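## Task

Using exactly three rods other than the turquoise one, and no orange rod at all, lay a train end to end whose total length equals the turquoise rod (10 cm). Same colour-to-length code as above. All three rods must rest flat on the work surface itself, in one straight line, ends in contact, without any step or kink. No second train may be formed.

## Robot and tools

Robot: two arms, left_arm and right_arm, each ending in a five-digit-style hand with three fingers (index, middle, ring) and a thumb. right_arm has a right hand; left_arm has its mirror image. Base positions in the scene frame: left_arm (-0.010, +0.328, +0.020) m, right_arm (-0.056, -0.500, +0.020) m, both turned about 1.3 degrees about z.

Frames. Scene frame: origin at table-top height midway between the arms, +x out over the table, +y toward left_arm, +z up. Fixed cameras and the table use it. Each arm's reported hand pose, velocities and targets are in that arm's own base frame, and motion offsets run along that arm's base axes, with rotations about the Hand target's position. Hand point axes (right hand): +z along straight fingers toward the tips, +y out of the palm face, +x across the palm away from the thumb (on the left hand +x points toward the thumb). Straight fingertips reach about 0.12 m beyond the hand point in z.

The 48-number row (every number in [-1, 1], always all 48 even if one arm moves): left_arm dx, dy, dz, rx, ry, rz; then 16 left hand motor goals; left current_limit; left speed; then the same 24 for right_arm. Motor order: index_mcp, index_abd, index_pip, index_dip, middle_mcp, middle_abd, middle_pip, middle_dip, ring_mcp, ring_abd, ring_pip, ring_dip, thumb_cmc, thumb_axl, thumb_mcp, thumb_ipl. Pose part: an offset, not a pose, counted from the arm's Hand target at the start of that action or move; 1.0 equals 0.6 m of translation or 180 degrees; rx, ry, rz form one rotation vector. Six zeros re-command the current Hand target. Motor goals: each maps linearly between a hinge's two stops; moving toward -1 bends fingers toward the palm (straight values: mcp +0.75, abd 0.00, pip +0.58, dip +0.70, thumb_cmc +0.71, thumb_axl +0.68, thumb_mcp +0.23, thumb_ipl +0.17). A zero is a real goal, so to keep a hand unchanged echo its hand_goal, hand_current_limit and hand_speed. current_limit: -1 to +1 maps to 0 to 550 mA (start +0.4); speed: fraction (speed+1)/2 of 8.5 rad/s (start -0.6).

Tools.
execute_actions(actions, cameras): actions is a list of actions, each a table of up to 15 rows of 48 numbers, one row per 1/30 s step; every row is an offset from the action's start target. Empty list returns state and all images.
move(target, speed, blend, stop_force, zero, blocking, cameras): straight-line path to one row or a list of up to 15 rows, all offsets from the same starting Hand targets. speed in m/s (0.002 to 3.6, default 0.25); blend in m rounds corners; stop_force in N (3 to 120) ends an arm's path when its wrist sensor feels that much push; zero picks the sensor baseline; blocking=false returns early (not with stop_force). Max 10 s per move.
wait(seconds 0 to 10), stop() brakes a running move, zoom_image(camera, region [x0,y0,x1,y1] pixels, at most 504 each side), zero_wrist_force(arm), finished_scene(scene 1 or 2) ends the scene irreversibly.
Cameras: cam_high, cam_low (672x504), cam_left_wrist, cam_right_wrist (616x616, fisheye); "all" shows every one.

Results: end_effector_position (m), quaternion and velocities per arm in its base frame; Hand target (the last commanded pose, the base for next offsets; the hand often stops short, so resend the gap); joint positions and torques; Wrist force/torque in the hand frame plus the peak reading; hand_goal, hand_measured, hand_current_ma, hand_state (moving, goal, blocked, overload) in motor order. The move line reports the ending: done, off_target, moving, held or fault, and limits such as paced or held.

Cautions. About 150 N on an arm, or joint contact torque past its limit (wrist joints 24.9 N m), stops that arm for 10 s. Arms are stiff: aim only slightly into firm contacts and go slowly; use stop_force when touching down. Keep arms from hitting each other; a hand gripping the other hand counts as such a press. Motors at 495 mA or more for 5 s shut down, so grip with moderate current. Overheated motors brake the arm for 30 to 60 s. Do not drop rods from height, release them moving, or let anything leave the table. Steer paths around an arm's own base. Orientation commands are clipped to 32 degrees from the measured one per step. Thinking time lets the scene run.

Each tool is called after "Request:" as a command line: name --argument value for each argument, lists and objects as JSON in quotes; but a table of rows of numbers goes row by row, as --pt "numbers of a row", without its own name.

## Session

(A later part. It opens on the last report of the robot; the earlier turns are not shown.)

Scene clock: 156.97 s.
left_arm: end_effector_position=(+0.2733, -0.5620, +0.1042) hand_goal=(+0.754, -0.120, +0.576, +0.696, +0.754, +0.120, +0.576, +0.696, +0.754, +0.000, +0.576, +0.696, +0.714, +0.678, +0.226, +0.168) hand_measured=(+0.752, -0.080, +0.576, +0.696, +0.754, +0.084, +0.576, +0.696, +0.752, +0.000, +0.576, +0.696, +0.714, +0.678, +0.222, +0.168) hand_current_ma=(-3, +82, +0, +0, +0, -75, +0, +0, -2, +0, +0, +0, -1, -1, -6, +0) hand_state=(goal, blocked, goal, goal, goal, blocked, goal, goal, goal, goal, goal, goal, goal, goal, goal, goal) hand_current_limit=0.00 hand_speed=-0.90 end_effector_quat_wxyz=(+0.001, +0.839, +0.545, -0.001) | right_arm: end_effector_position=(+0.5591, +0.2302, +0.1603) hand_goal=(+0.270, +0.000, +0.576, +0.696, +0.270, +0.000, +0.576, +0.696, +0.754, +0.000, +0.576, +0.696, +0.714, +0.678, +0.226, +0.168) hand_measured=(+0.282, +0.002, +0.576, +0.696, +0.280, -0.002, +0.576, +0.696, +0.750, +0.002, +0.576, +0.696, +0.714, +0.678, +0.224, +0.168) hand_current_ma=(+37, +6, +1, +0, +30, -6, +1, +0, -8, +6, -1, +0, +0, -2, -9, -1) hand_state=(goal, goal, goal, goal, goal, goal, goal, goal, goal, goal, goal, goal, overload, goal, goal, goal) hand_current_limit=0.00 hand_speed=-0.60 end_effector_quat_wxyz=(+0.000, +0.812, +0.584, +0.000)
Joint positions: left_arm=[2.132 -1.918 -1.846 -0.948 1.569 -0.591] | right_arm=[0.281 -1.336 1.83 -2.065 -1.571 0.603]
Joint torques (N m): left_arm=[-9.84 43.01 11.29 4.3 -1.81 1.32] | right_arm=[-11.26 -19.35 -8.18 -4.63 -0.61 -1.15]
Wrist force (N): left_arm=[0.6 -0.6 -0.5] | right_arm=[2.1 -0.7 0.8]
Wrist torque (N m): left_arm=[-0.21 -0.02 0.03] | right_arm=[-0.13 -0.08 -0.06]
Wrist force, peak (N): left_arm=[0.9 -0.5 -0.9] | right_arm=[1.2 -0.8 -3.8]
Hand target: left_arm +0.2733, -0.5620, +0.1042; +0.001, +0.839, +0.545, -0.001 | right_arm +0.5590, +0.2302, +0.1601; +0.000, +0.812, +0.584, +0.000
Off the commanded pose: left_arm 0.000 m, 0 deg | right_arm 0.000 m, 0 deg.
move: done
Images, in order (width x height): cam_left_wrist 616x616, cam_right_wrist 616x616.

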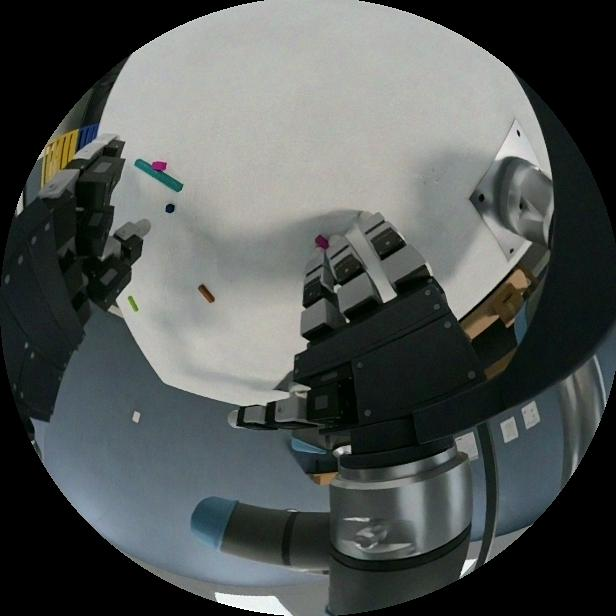

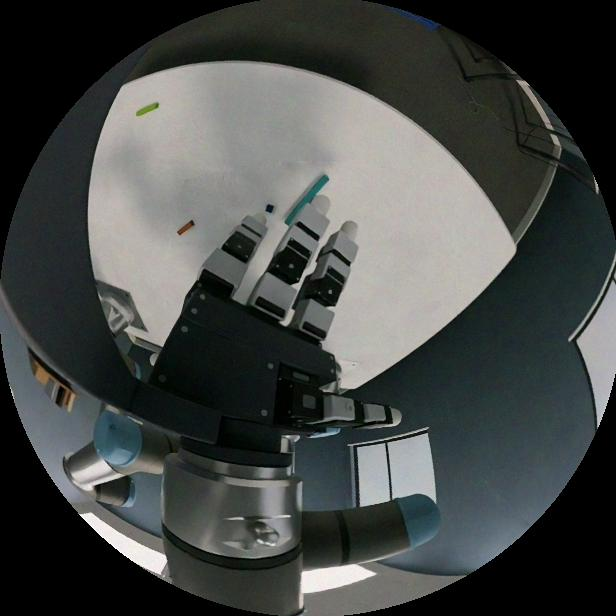

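Request:
move --target '[0, 0, 0, 0, 0, 0, 0.754, 0.04, 0.576, 0.696, 0.754, -0.04, 0.576, 0.696, 0.754, 0, 0.576, 0.696, 0.714, 0.678, 0.226, 0.168, 0.0, -0.85, 0, 0, 0, 0, 0, 0, 0.754, 0.0, 0.576, 0.696, 0.754, 0.0, 0.576, 0.696, 0.754, 0, 0.576, 0.696, 0.714, 0.678, 0.226, 0.168, 0.0, -0.6]' --speed 0.08

Request:
move --pt "0 0 0.068 0 0 0 0.754 0.04 0.576 0.696 0.754 -0.04 0.576 0.696 0.754 0 0.576 0.696 0.714 0.678 0.226 0.168 0.0 -0.85 0.0392 0.1373 0 0 0 0.0694 0.754 0.0 0.576 0.696 0.754 0.0 0.576 0.696 0.754 0 0.576 0.696 0.714 0.678 0.226 0.168 0.0 -0.85" --pt "-0.1108 0.1772 0.068 0 0 0 0.754 0.04 0.576 0.696 0.754 -0.04 0.576 0.696 0.754 0 0.576 0.696 0.714 0.678 0.226 0.168 0.0 -0.85 0.0392 0.1373 -0.05 0 0 0.0694 0.754 0.0 0.576 0.696 0.754 0.0 0.576 0.696 0.754 0 0.576 0.696 0.714 0.678 0.226 0.168 0.0 -0.85" --speed '[0.1, 0.15]' --cameras '["cam_left_wrist", "cam_right_wrist", "cam_high"]'

Request:
zoom_image --camera "cam_left_wrist" --region '[270, 110, 350, 190]'

Request:
zoom_image --camera "cam_right_wrist" --region '[270, 200, 340, 270]'

Scene clock: 165.23 s.
left_arm: end_effector_position=(+0.2733, -0.5620, +0.1042) hand_goal=(+0.754, +0.040, +0.576, +0.696, +0.754, -0.040, +0.576, +0.696, +0.754, +0.000, +0.576, +0.696, +0.714, +0.678, +0.226, +0.168) hand_measured=(+0.752, +0.036, +0.576, +0.696, +0.754, -0.036, +0.576, +0.696, +0.752, +0.000, +0.576, +0.696, +0.714, +0.678, +0.222, +0.168) hand_current_ma=(-3, -4, +0, +0, +0, +3, +0, +0, -2, +0, +0, +0, -1, -1, -6, +0) hand_state=(goal, goal, goal, goal, goal, goal, goal, goal, goal, goal, goal, goal, goal, goal, goal, goal) hand_current_limit=0.00 hand_speed=-0.85 end_effector_quat_wxyz=(+0.001, +0.839, +0.545, -0.001) | right_arm: end_effector_position=(+0.5590, +0.2302, +0.1601) hand_goal=(+0.754, +0.000, +0.576, +0.696, +0.754, +0.000, +0.576, +0.696, +0.754, +0.000, +0.576, +0.696, +0.714, +0.678, +0.226, +0.168) hand_measured=(+0.750, +0.002, +0.576, +0.696, +0.750, -0.002, +0.576, +0.696, +0.750, +0.002, +0.576, +0.696, +0.714, +0.678, +0.224, +0.168) hand_current_ma=(-12, +6, +1, +0, -11, -6, +1, +0, -8, +6, -1, +0, +0, -2, -9, -1) hand_state=(goal, goal, goal, goal, goal, goal, goal, goal, goal, goal, goal, goal, overload, goal, goal, goal) hand_current_limit=0.00 hand_speed=-0.60 end_effector_quat_wxyz=(+0.000, +0.812, +0.584, +0.000)
Joint positions: left_arm=[2.132 -1.918 -1.846 -0.948 1.569 -0.591] | right_arm=[0.281 -1.336 1.83 -2.065 -1.571 0.603]
Joint torques (N m): left_arm=[-10.72 41.84 10.89 4.22 -0.4 1.39] | right_arm=[-7.6 -19.08 -9.44 -0.66 -2.22 -1.25]
Wrist force (N): left_arm=[0.6 -0.6 -0.7] | right_arm=[2.2 -0.6 0.7]
Wrist torque (N m): left_arm=[-0.18 -0.04 0.03] | right_arm=[-0.17 -0.10 -0.04]
Wrist force, peak (N): left_arm=[1.0 -0.5 -1.0] | right_arm=[2.5 -0.7 0.7]
Hand target: left_arm +0.2733, -0.5620, +0.1042; +0.001, +0.839, +0.545, -0.001 | right_arm +0.5590, +0.2302, +0.1601; +0.000, +0.812, +0.584, +0.000
Off the commanded pose: left_arm 0.000 m, 0 deg | right_arm 0.000 m, 0 deg.
move: done

Scene clock: 167.80 s.
left_arm: end_effector_position=(+0.2068, -0.4557, +0.1451) hand_goal=(+0.754, +0.040, +0.576, +0.696, +0.754, -0.040, +0.576, +0.696, +0.754, +0.000, +0.576, +0.696, +0.714, +0.678, +0.226, +0.168) hand_measured=(+0.752, +0.036, +0.576, +0.696, +0.754, -0.036, +0.576, +0.696, +0.752, +0.000, +0.576, +0.696, +0.714, +0.678, +0.222, +0.168) hand_current_ma=(-3, -3, +0, +0, +0, +3, +0, +0, -2, +0, +0, +0, -1, -1, -6, +0) hand_state=(goal, goal, goal, goal, goal, goal, goal, goal, goal, goal, goal, goal, goal, goal, goal, goal) hand_current_limit=0.00 hand_speed=-0.85 end_effector_quat_wxyz=(+0.001, +0.839, +0.545, -0.001) | right_arm: end_effector_position=(+0.5825, +0.3126, +0.1299) hand_goal=(+0.754, +0.000, +0.576, +0.696, +0.754, +0.000, +0.576, +0.696, +0.754, +0.000, +0.576, +0.696, +0.714, +0.678, +0.226, +0.168) hand_measured=(+0.750, +0.002, +0.576, +0.696, +0.750, -0.002, +0.576, +0.696, +0.750, +0.002, +0.576, +0.696, +0.714, +0.678, +0.224, +0.168) hand_current_ma=(-12, +6, +1, +0, -11, -6, +1, +0, -8, +6, -1, +0, +0, -2, -9, -1) hand_state=(goal, goal, goal, goal, goal, goal, goal, goal, goal, goal, goal, goal, overload, goal, goal, goal) hand_current_limit=0.00 hand_speed=-0.85 end_effector_quat_wxyz=(+0.000, +0.743, +0.669, +0.000)
Joint positions: left_arm=[2.132 -1.591 -2.125 -0.996 1.569 -0.591] | right_arm=[0.381 -1.198 1.73 -2.102 -1.571 0.486]
Joint torques (N m): left_arm=[7.95 26.2 14.94 0.38 -1.3 0.81] | right_arm=[-12.04 -50.38 -35.64 0.14 -2.2 -0.31]
Wrist force (N): left_arm=[0.7 -0.5 -0.6] | right_arm=[2.2 -0.6 0.7]
Wrist torque (N m): left_arm=[-0.19 -0.06 0.02] | right_arm=[-0.17 -0.09 0.08]
Wrist force, peak (N): left_arm=[1.8 -2.0 -0.7] | right_arm=[3.0 -0.7 0.8]
Hand target: left_arm +0.2068, -0.4557, +0.1450; +0.001, +0.839, +0.545, -0.001 | right_arm +0.5825, +0.3126, +0.1301; +0.000, +0.743, +0.669, +0.000
Off the commanded pose: left_arm 0.000 m, 0 deg | right_arm 0.000 m, 0 deg.
move: done
Images, in order (width x height): cam_high 672x504, cam_left_wrist 616x616, cam_right_wrist 616x616.

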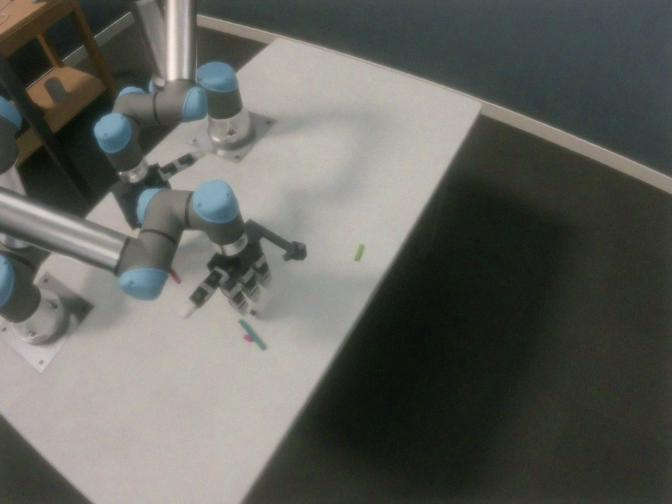

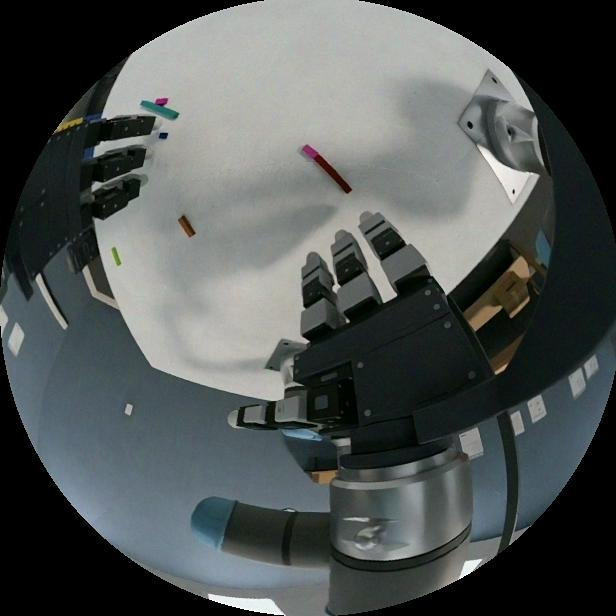

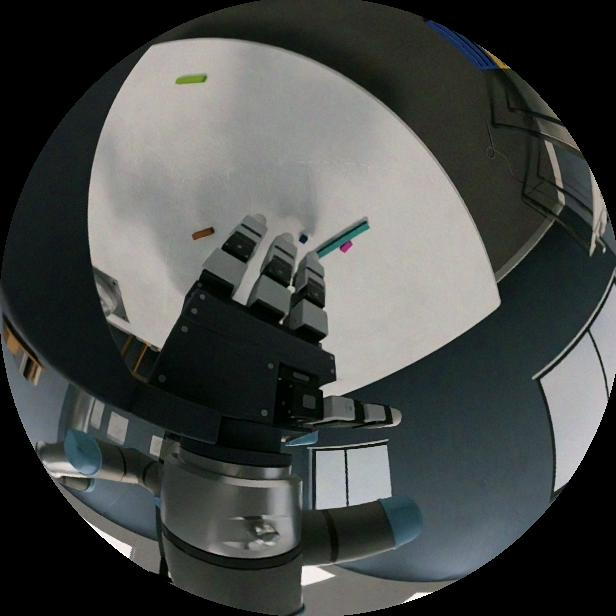

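Scaled by 6.300 from the camera's 616x616 image, which has a finer 880x880 frame.

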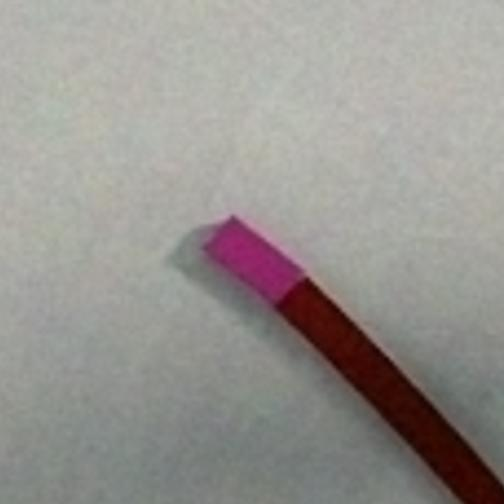

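Scaled by 7.200 from the camera's 616x616 image, which has a finer 880x880 frame.

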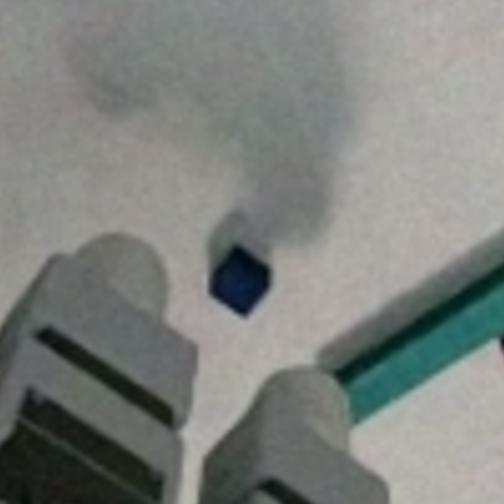

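Request:
zoom_image --camera "cam_left_wrist" --region '[295, 135, 360, 200]'

Request:
move --target '[0, 0, 0, 0, 0, 0, 0.754, 0.04, 0.576, 0.696, 0.754, -0.04, 0.576, 0.696, 0.754, 0, 0.576, 0.696, 0.714, 0.678, 0.226, 0.168, 0.0, -0.85, 0, 0, -0.0445, 0, 0, 0, 0.754, 0.0, 0.576, 0.696, 0.754, 0.0, 0.576, 0.696, 0.754, 0, 0.576, 0.696, 0.714, 0.678, 0.226, 0.168, 0.0, -0.85]' --speed 0.06

Request:
move --target '[0, 0, 0, 0, 0, 0, 0.754, 0.04, 0.576, 0.696, 0.754, -0.04, 0.576, 0.696, 0.754, 0, 0.576, 0.696, 0.714, 0.678, 0.226, 0.168, 0.0, -0.85, 0, 0, 0, 0, 0, 0, 0.754, -0.13, 0.576, 0.696, 0.754, 0.13, 0.576, 0.696, 0.754, 0, 0.576, 0.696, 0.714, 0.678, 0.226, 0.168, 0.0, -0.9]' --speed 0.06 --cameras '["cam_right_wrist"]'

Request:
zoom_image --camera "cam_right_wrist" --region '[270, 200, 340, 270]'

Scaled by 7.754 from the camera's 616x616 image, which has a finer 880x880 frame.

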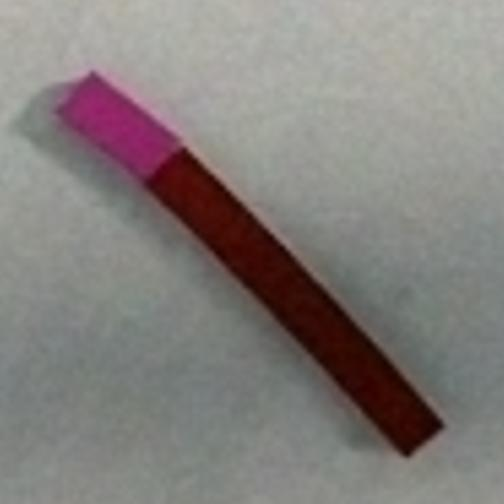

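Scene clock: 176.97 s.
left_arm: end_effector_position=(+0.2068, -0.4557, +0.1450) hand_goal=(+0.754, +0.040, +0.576, +0.696, +0.754, -0.040, +0.576, +0.696, +0.754, +0.000, +0.576, +0.696, +0.714, +0.678, +0.226, +0.168) hand_measured=(+0.752, +0.036, +0.576, +0.696, +0.754, -0.036, +0.576, +0.696, +0.752, +0.000, +0.576, +0.696, +0.714, +0.678, +0.222, +0.168) hand_current_ma=(-3, -3, +0, +0, +0, +3, +0, +0, -2, +0, +0, +0, -1, -1, -6, +0) hand_state=(goal, goal, goal, goal, goal, goal, goal, goal, goal, goal, goal, goal, goal, goal, goal, goal) hand_current_limit=0.00 hand_speed=-0.85 end_effector_quat_wxyz=(+0.001, +0.839, +0.545, -0.001) | right_arm: end_effector_position=(+0.5824, +0.3125, +0.1032) hand_goal=(+0.754, +0.000, +0.576, +0.696, +0.754, +0.000, +0.576, +0.696, +0.754, +0.000, +0.576, +0.696, +0.714, +0.678, +0.226, +0.168) hand_measured=(+0.750, +0.002, +0.576, +0.696, +0.750, -0.002, +0.576, +0.696, +0.750, +0.002, +0.576, +0.696, +0.714, +0.678, +0.224, +0.168) hand_current_ma=(-12, +6, +1, +0, -11, -6, +1, +0, -8, +6, -1, +0, +0, -2, -9, -1) hand_state=(goal, goal, goal, goal, goal, goal, goal, goal, goal, goal, goal, goal, overload, goal, goal, goal) hand_current_limit=0.00 hand_speed=-0.85 end_effector_quat_wxyz=(+0.000, +0.743, +0.669, +0.000)
Joint positions: left_arm=[2.132 -1.591 -2.125 -0.996 1.569 -0.591] | right_arm=[0.381 -1.164 1.76 -2.166 -1.571 0.486]
Joint torques (N m): left_arm=[-4.3 29.58 11.87 0.59 -2.1 -1.14] | right_arm=[-9.78 -50.75 -33.29 -0.14 -1.79 -0.17]
Wrist force (N): left_arm=[0.6 -0.2 -0.6] | right_arm=[2.2 -0.7 0.7]
Wrist torque (N m): left_arm=[-0.16 -0.04 0.00] | right_arm=[-0.16 -0.09 0.07]
Wrist force, peak (N): left_arm=[1.2 -0.7 -0.6] | right_arm=[2.3 -0.8 1.2]
Hand target: left_arm +0.2068, -0.4557, +0.1450; +0.001, +0.839, +0.545, -0.001 | right_arm +0.5825, +0.3126, +0.1034; +0.000, +0.743, +0.669, +0.000
Off the commanded pose: left_arm 0.000 m, 0 deg | right_arm 0.000 m, 0 deg.
move: done

Scene clock: 177.47 s.
left_arm: end_effector_position=(+0.2068, -0.4557, +0.1450) hand_goal=(+0.754, +0.040, +0.576, +0.696, +0.754, -0.040, +0.576, +0.696, +0.754, +0.000, +0.576, +0.696, +0.714, +0.678, +0.226, +0.168) hand_measured=(+0.752, +0.036, +0.576, +0.696, +0.754, -0.036, +0.576, +0.696, +0.752, +0.000, +0.576, +0.696, +0.714, +0.678, +0.222, +0.168) hand_current_ma=(-3, -3, +0, +0, +0, +3, +0, +0, -2, +0, +0, +0, -1, -1, -6, +0) hand_state=(goal, goal, goal, goal, goal, goal, goal, goal, goal, goal, goal, goal, goal, goal, goal, goal) hand_current_limit=0.00 hand_speed=-0.85 end_effector_quat_wxyz=(+0.001, +0.839, +0.545, -0.001) | right_arm: end_effector_position=(+0.5825, +0.3126, +0.1034) hand_goal=(+0.754, -0.130, +0.576, +0.696, +0.754, +0.130, +0.576, +0.696, +0.754, +0.000, +0.576, +0.696, +0.714, +0.678, +0.226, +0.168) hand_measured=(+0.750, -0.082, +0.576, +0.696, +0.752, +0.084, +0.576, +0.696, +0.750, +0.002, +0.576, +0.696, +0.714, +0.678, +0.224, +0.168) hand_current_ma=(-12, +152, +1, +0, -5, -148, +1, +0, -8, +6, -1, +0, +0, -2, -9, -1) hand_state=(goal, blocked, goal, goal, goal, blocked, goal, goal, goal, goal, goal, goal, overload, goal, goal, goal) hand_current_limit=0.00 hand_speed=-0.90 end_effector_quat_wxyz=(+0.000, +0.743, +0.669, +0.000)
Joint positions: left_arm=[2.132 -1.591 -2.125 -0.996 1.569 -0.591] | right_arm=[0.381 -1.165 1.76 -2.166 -1.571 0.486]
Joint torques (N m): left_arm=[-3.76 29.43 11.2 0.46 -2.03 -1.19] | right_arm=[-9.23 -51.3 -34.01 -0.06 -1.77 -0.18]
Wrist force (N): left_arm=[0.8 -0.3 -0.3] | right_arm=[2.2 -0.8 0.6]
Wrist torque (N m): left_arm=[-0.20 -0.06 0.03] | right_arm=[-0.19 -0.09 0.06]
Wrist force, peak (N): left_arm=[1.1 -0.5 -0.5] | right_arm=[2.3 -0.7 0.7]
Hand target: left_arm +0.2068, -0.4557, +0.1450; +0.001, +0.839, +0.545, -0.001 | right_arm +0.5825, +0.3126, +0.1034; +0.000, +0.743, +0.669, +0.000
Off the commanded pose: left_arm 0.000 m, 0 deg | right_arm 0.000 m, 0 deg.
move: done
Images, in order (width x height): cam_right_wrist 616x616.

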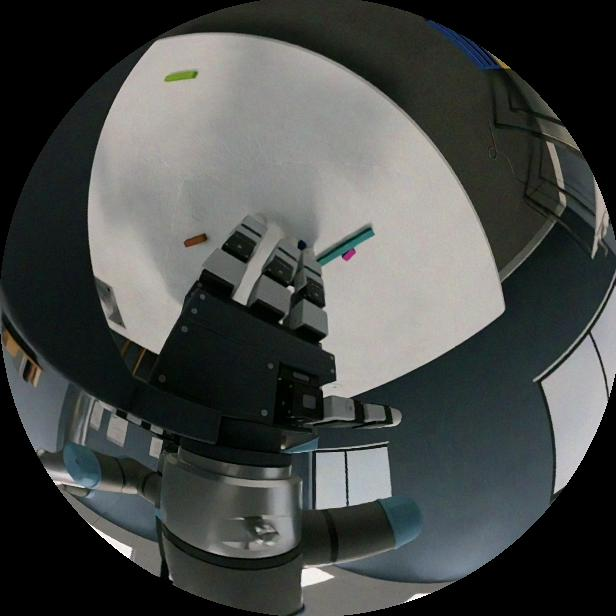

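Scaled by 7.200 from the camera's 616x616 image, which has a finer 880x880 frame.

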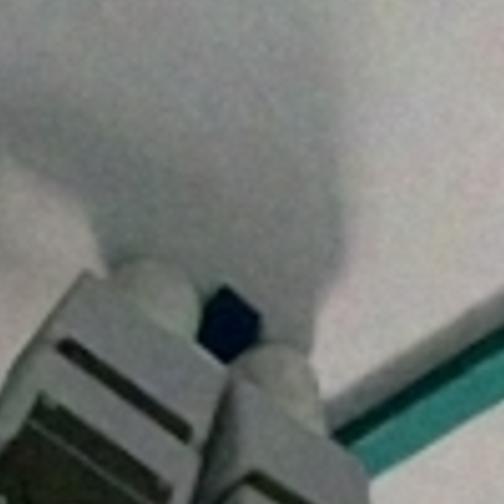

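Request:
move --pt "-0.011 0.26 0.175 0 0 0 0.754 0.04 0.576 0.696 0.754 -0.04 0.576 0.696 0.754 0 0.576 0.696 0.714 0.678 0.226 0.168 0.0 -0.85 0 0 0.0527 0 0 0 0.754 -0.13 0.576 0.696 0.754 0.13 0.576 0.696 0.754 0 0.576 0.696 0.714 0.678 0.226 0.168 0.0 -0.85" --pt "-0.011 0.26 0.175 0 0 0 0.754 0.04 0.576 0.696 0.754 -0.04 0.576 0.696 0.754 0 0.576 0.696 0.714 0.678 0.226 0.168 0.0 -0.85 -0.3687 -0.084 0.0527 0 0 -0.0889 0.754 -0.13 0.576 0.696 0.754 0.13 0.576 0.696 0.754 0 0.576 0.696 0.714 0.678 0.226 0.168 0.0 -0.85" --pt "-0.011 0.26 0.175 0 0 0 0.754 0.04 0.576 0.696 0.754 -0.04 0.576 0.696 0.754 0 0.576 0.696 0.714 0.678 0.226 0.168 0.0 -0.85 -0.3687 -0.084 0.0022 0 0 -0.0889 0.754 -0.13 0.576 0.696 0.754 0.13 0.576 0.696 0.754 0 0.576 0.696 0.714 0.678 0.226 0.168 0.0 -0.85" --speed '[0.2, 0.2, 0.06]' --cameras '["cam_left_wrist", "cam_right_wrist", "cam_high"]'

Request:
zoom_image --camera "cam_left_wrist" --region '[230, 160, 350, 280]'

Request:
zoom_image --camera "cam_high" --region '[130, 230, 230, 330]'

Scene clock: 197.33 s.
left_arm: end_effector_position=(+0.2002, -0.2997, +0.2500) hand_goal=(+0.754, +0.040, +0.576, +0.696, +0.754, -0.040, +0.576, +0.696, +0.754, +0.000, +0.576, +0.696, +0.714, +0.678, +0.226, +0.168) hand_measured=(+0.752, +0.036, +0.576, +0.696, +0.754, -0.038, +0.576, +0.696, +0.752, +0.000, +0.576, +0.696, +0.714, +0.678, +0.222, +0.168) hand_current_ma=(-3, -3, +0, +0, +0, +3, +0, +0, -2, +0, +0, +0, -1, -1, -6, +0) hand_state=(goal, goal, goal, goal, goal, goal, goal, goal, goal, goal, goal, goal, goal, goal, goal, goal) hand_current_limit=0.00 hand_speed=-0.85 end_effector_quat_wxyz=(+0.001, +0.839, +0.545, -0.001) | right_arm: end_effector_position=(+0.3612, +0.2621, +0.1046) hand_goal=(+0.754, -0.130, +0.576, +0.696, +0.754, +0.130, +0.576, +0.696, +0.754, +0.000, +0.576, +0.696, +0.714, +0.678, +0.226, +0.168) hand_measured=(+0.750, -0.082, +0.576, +0.696, +0.752, +0.084, +0.576, +0.696, +0.752, +0.002, +0.576, +0.696, +0.714, +0.678, +0.224, +0.168) hand_current_ma=(-12, +152, +1, +0, -2, -148, +1, +0, -7, +5, -1, +0, +0, -2, -9, -1) hand_state=(goal, blocked, goal, goal, goal, blocked, goal, goal, goal, goal, goal, goal, overload, goal, goal, goal) hand_current_limit=0.00 hand_speed=-0.85 end_effector_quat_wxyz=(+0.000, +0.829, +0.559, +0.000)
Joint positions: left_arm=[2.398 -1.049 -2.224 -1.439 1.568 -0.325] | right_arm=[0.509 -1.551 2.253 -2.272 -1.571 0.893]
Joint torques (N m): left_arm=[6.3 11.47 14.71 0.55 1.36 1.07] | right_arm=[-8.58 -33.6 -33.22 -0.57 -2.39 0.91]
Wrist force (N): left_arm=[0.3 -0.4 -0.5] | right_arm=[2.1 -0.6 0.8]
Wrist torque (N m): left_arm=[-0.14 0.01 0.05] | right_arm=[-0.17 -0.06 0.15]
Wrist force, peak (N): left_arm=[1.9 -1.1 -1.5] | right_arm=[2.6 1.2 0.7]
Hand target: left_arm +0.2002, -0.2997, +0.2500; +0.001, +0.839, +0.545, -0.001 | right_arm +0.3613, +0.2622, +0.1048; +0.000, +0.829, +0.559, +0.000
Off the commanded pose: left_arm 0.000 m, 0 deg | right_arm 0.000 m, 0 deg.
move: done
Images, in order (width x height): cam_high 672x504, cam_left_wrist 616x616, cam_right_wrist 616x616.

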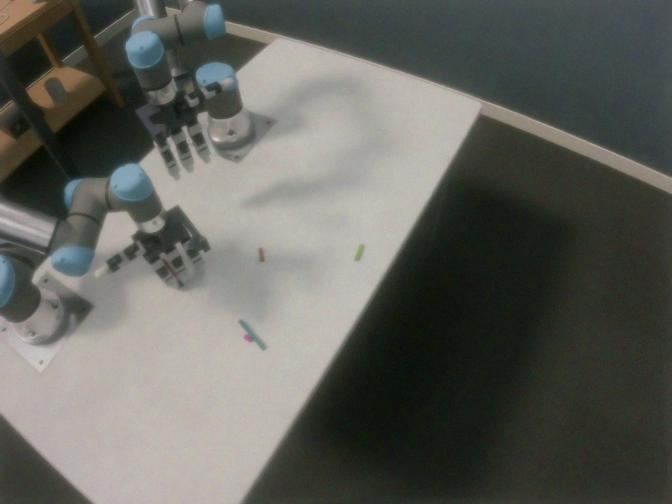

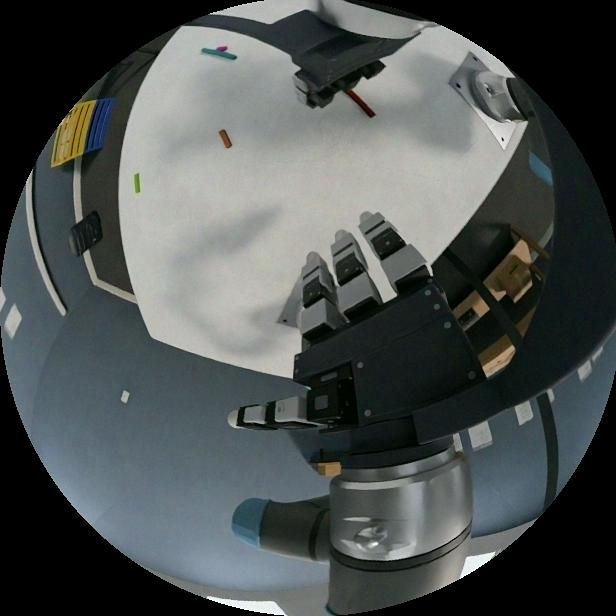

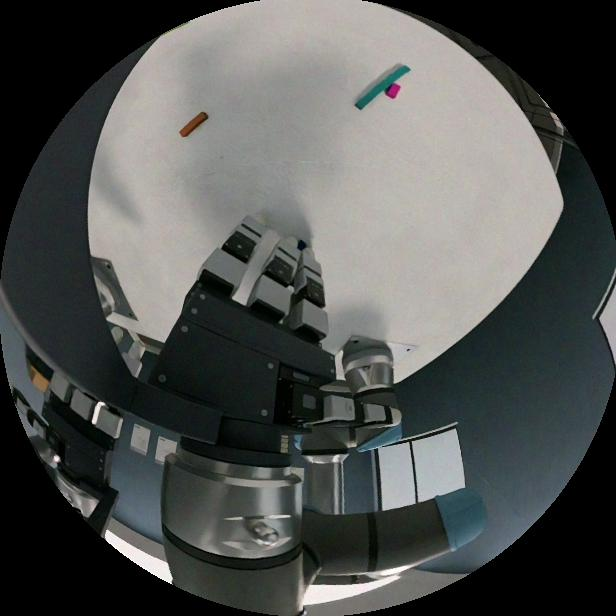

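Scaled by 4.200 from the camera's 616x616 image, which has a finer 880x880 frame.

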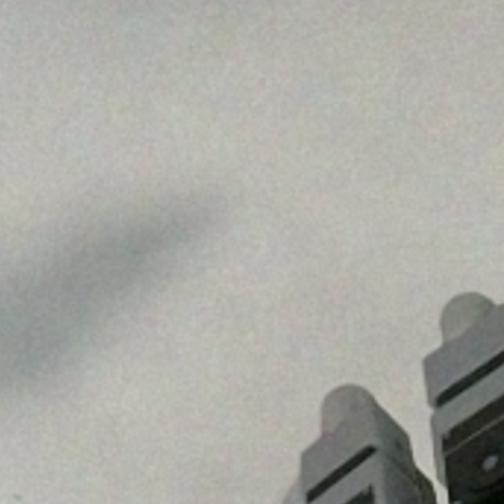

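Scaled by 5.040 from the camera's 672x504 image, which has a finer 960x720 frame.

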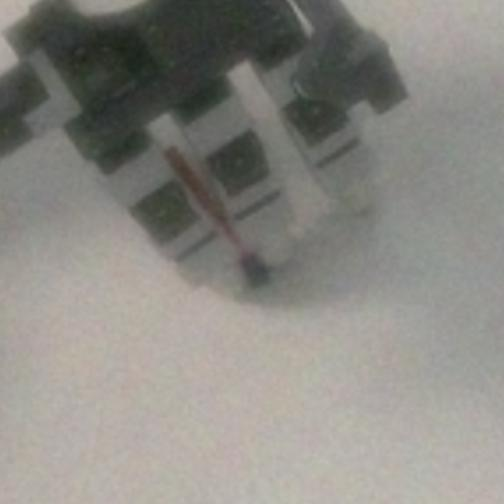

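Request:
move --pt "0 0 0 0 0 0 0.754 0.04 0.576 0.696 0.754 -0.04 0.576 0.696 0.754 0 0.576 0.696 0.714 0.678 0.226 0.168 0.0 -0.85 0 0 -0.0022 0 0 0 0.754 -0.13 0.576 0.696 0.754 0.13 0.576 0.696 0.754 0 0.576 0.696 0.714 0.678 0.226 0.168 0.0 -0.85" --pt "0 0 0 0 0 0 0.754 0.04 0.576 0.696 0.754 -0.04 0.576 0.696 0.754 0 0.576 0.696 0.714 0.678 0.226 0.168 0.0 -0.85 -0.0108 0.0044 -0.0022 0 0 0 0.754 -0.13 0.576 0.696 0.754 0.13 0.576 0.696 0.754 0 0.576 0.696 0.714 0.678 0.226 0.168 0.0 -0.85" --speed 0.02

Request:
move --target '[0, 0, 0, 0, 0, 0, 0.754, 0.04, 0.576, 0.696, 0.754, -0.04, 0.576, 0.696, 0.754, 0, 0.576, 0.696, 0.714, 0.678, 0.226, 0.168, 0.0, -0.85, 0, 0, 0, 0, 0, 0, 0.754, 0.04, 0.576, 0.696, 0.754, -0.04, 0.576, 0.696, 0.754, 0, 0.576, 0.696, 0.714, 0.678, 0.226, 0.168, 0.0, -0.85]' --speed 0.08 --cameras '["cam_high"]'

Request:
zoom_image --camera "cam_high" --region '[150, 240, 200, 300]'

Scene clock: 202.13 s.
left_arm: end_effector_position=(+0.2002, -0.2997, +0.2500) hand_goal=(+0.754, +0.040, +0.576, +0.696, +0.754, -0.040, +0.576, +0.696, +0.754, +0.000, +0.576, +0.696, +0.714, +0.678, +0.226, +0.168) hand_measured=(+0.752, +0.036, +0.576, +0.696, +0.754, -0.038, +0.576, +0.696, +0.752, +0.000, +0.576, +0.696, +0.714, +0.678, +0.222, +0.168) hand_current_ma=(-3, -3, +0, +0, +0, +3, +0, +0, -2, +0, +0, +0, -1, -1, -6, +0) hand_state=(goal, goal, goal, goal, goal, goal, goal, goal, goal, goal, goal, goal, goal, goal, goal, goal) hand_current_limit=0.00 hand_speed=-0.85 end_effector_quat_wxyz=(+0.001, +0.839, +0.545, -0.001) | right_arm: end_effector_position=(+0.3547, +0.2649, +0.1034) hand_goal=(+0.754, -0.130, +0.576, +0.696, +0.754, +0.130, +0.576, +0.696, +0.754, +0.000, +0.576, +0.696, +0.714, +0.678, +0.226, +0.168) hand_measured=(+0.750, -0.082, +0.576, +0.696, +0.752, +0.084, +0.576, +0.696, +0.752, +0.002, +0.576, +0.696, +0.714, +0.678, +0.224, +0.168) hand_current_ma=(-12, +152, +1, +0, -2, -148, +1, +0, -7, +5, -1, +0, +0, -2, -9, -1) hand_state=(goal, blocked, goal, goal, goal, blocked, goal, goal, goal, goal, goal, goal, overload, goal, goal, goal) hand_current_limit=0.00 hand_speed=-0.85 end_effector_quat_wxyz=(+0.000, +0.829, +0.559, +0.000)
Joint positions: left_arm=[2.398 -1.049 -2.224 -1.439 1.568 -0.325] | right_arm=[0.523 -1.555 2.26 -2.276 -1.571 0.907]
Joint torques (N m): left_arm=[6.3 11.51 14.37 1.03 1.38 0.27] | right_arm=[-10.29 -21.56 -17.41 -5.09 -0.2 -0.78]
Wrist force (N): left_arm=[0.6 -0.5 -0.8] | right_arm=[2.2 -0.7 0.7]
Wrist torque (N m): left_arm=[-0.12 -0.04 0.07] | right_arm=[-0.17 -0.08 -0.04]
Wrist force, peak (N): left_arm=[0.6 -0.7 -0.7] | right_arm=[2.3 -0.7 0.8]
Hand target: left_arm +0.2002, -0.2997, +0.2500; +0.001, +0.839, +0.545, -0.001 | right_arm +0.3548, +0.2648, +0.1034; +0.000, +0.829, +0.559, +0.000
Off the commanded pose: left_arm 0.000 m, 0 deg | right_arm 0.000 m, 0 deg.
move: done

Scene clock: 202.70 s.
left_arm: end_effector_position=(+0.2002, -0.2997, +0.2500) hand_goal=(+0.754, +0.040, +0.576, +0.696, +0.754, -0.040, +0.576, +0.696, +0.754, +0.000, +0.576, +0.696, +0.714, +0.678, +0.226, +0.168) hand_measured=(+0.752, +0.036, +0.576, +0.696, +0.754, -0.038, +0.576, +0.696, +0.752, +0.000, +0.576, +0.696, +0.714, +0.678, +0.222, +0.168) hand_current_ma=(-3, -3, +0, +0, +0, +3, +0, +0, -2, +0, +0, +0, -1, -1, -6, +0) hand_state=(goal, goal, goal, goal, goal, goal, goal, goal, goal, goal, goal, goal, goal, goal, goal, goal) hand_current_limit=0.00 hand_speed=-0.85 end_effector_quat_wxyz=(+0.001, +0.839, +0.545, -0.001) | right_arm: end_effector_position=(+0.3548, +0.2648, +0.1034) hand_goal=(+0.754, +0.040, +0.576, +0.696, +0.754, -0.040, +0.576, +0.696, +0.754, +0.000, +0.576, +0.696, +0.714, +0.678, +0.226, +0.168) hand_measured=(+0.750, +0.036, +0.576, +0.696, +0.752, -0.036, +0.576, +0.696, +0.752, +0.002, +0.576, +0.696, +0.714, +0.678, +0.224, +0.168) hand_current_ma=(-12, -8, +1, +0, -2, +8, +1, +0, -7, +5, -1, +0, +0, -2, -9, -1) hand_state=(goal, goal, goal, goal, goal, goal, goal, goal, goal, goal, goal, goal, overload, goal, goal, goal) hand_current_limit=0.00 hand_speed=-0.85 end_effector_quat_wxyz=(+0.000, +0.829, +0.559, +0.000)
Joint positions: left_arm=[2.398 -1.049 -2.224 -1.439 1.568 -0.325] | right_arm=[0.522 -1.555 2.26 -2.276 -1.571 0.907]
Joint torques (N m): left_arm=[5.81 12.14 14.53 1.17 1.31 0.2] | right_arm=[-11.32 -8.46 -32.23 -5.07 0.35 -1.55]
Wrist force (N): left_arm=[0.4 -0.2 -0.6] | right_arm=[2.0 -0.7 0.8]
Wrist torque (N m): left_arm=[-0.10 -0.01 0.05] | right_arm=[-0.16 -0.06 -0.05]
Wrist force, peak (N): left_arm=[0.8 -0.4 -0.8] | right_arm=[2.2 -0.8 0.9]
Hand target: left_arm +0.2002, -0.2997, +0.2500; +0.001, +0.839, +0.545, -0.001 | right_arm +0.3548, +0.2648, +0.1034; +0.000, +0.829, +0.559, +0.000
Off the commanded pose: left_arm 0.000 m, 0 deg | right_arm 0.000 m, 0 deg.
move: done
Images, in order (width x height): cam_high 672x504.

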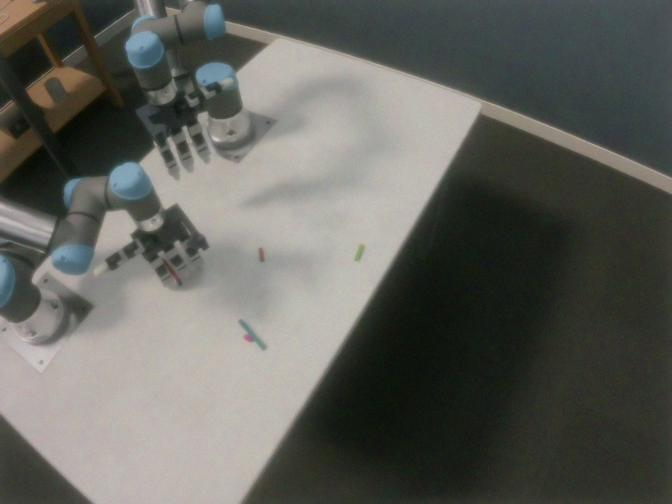

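Scaled by 8.400 from the camera's 672x504 image, which has a finer 960x720 frame.

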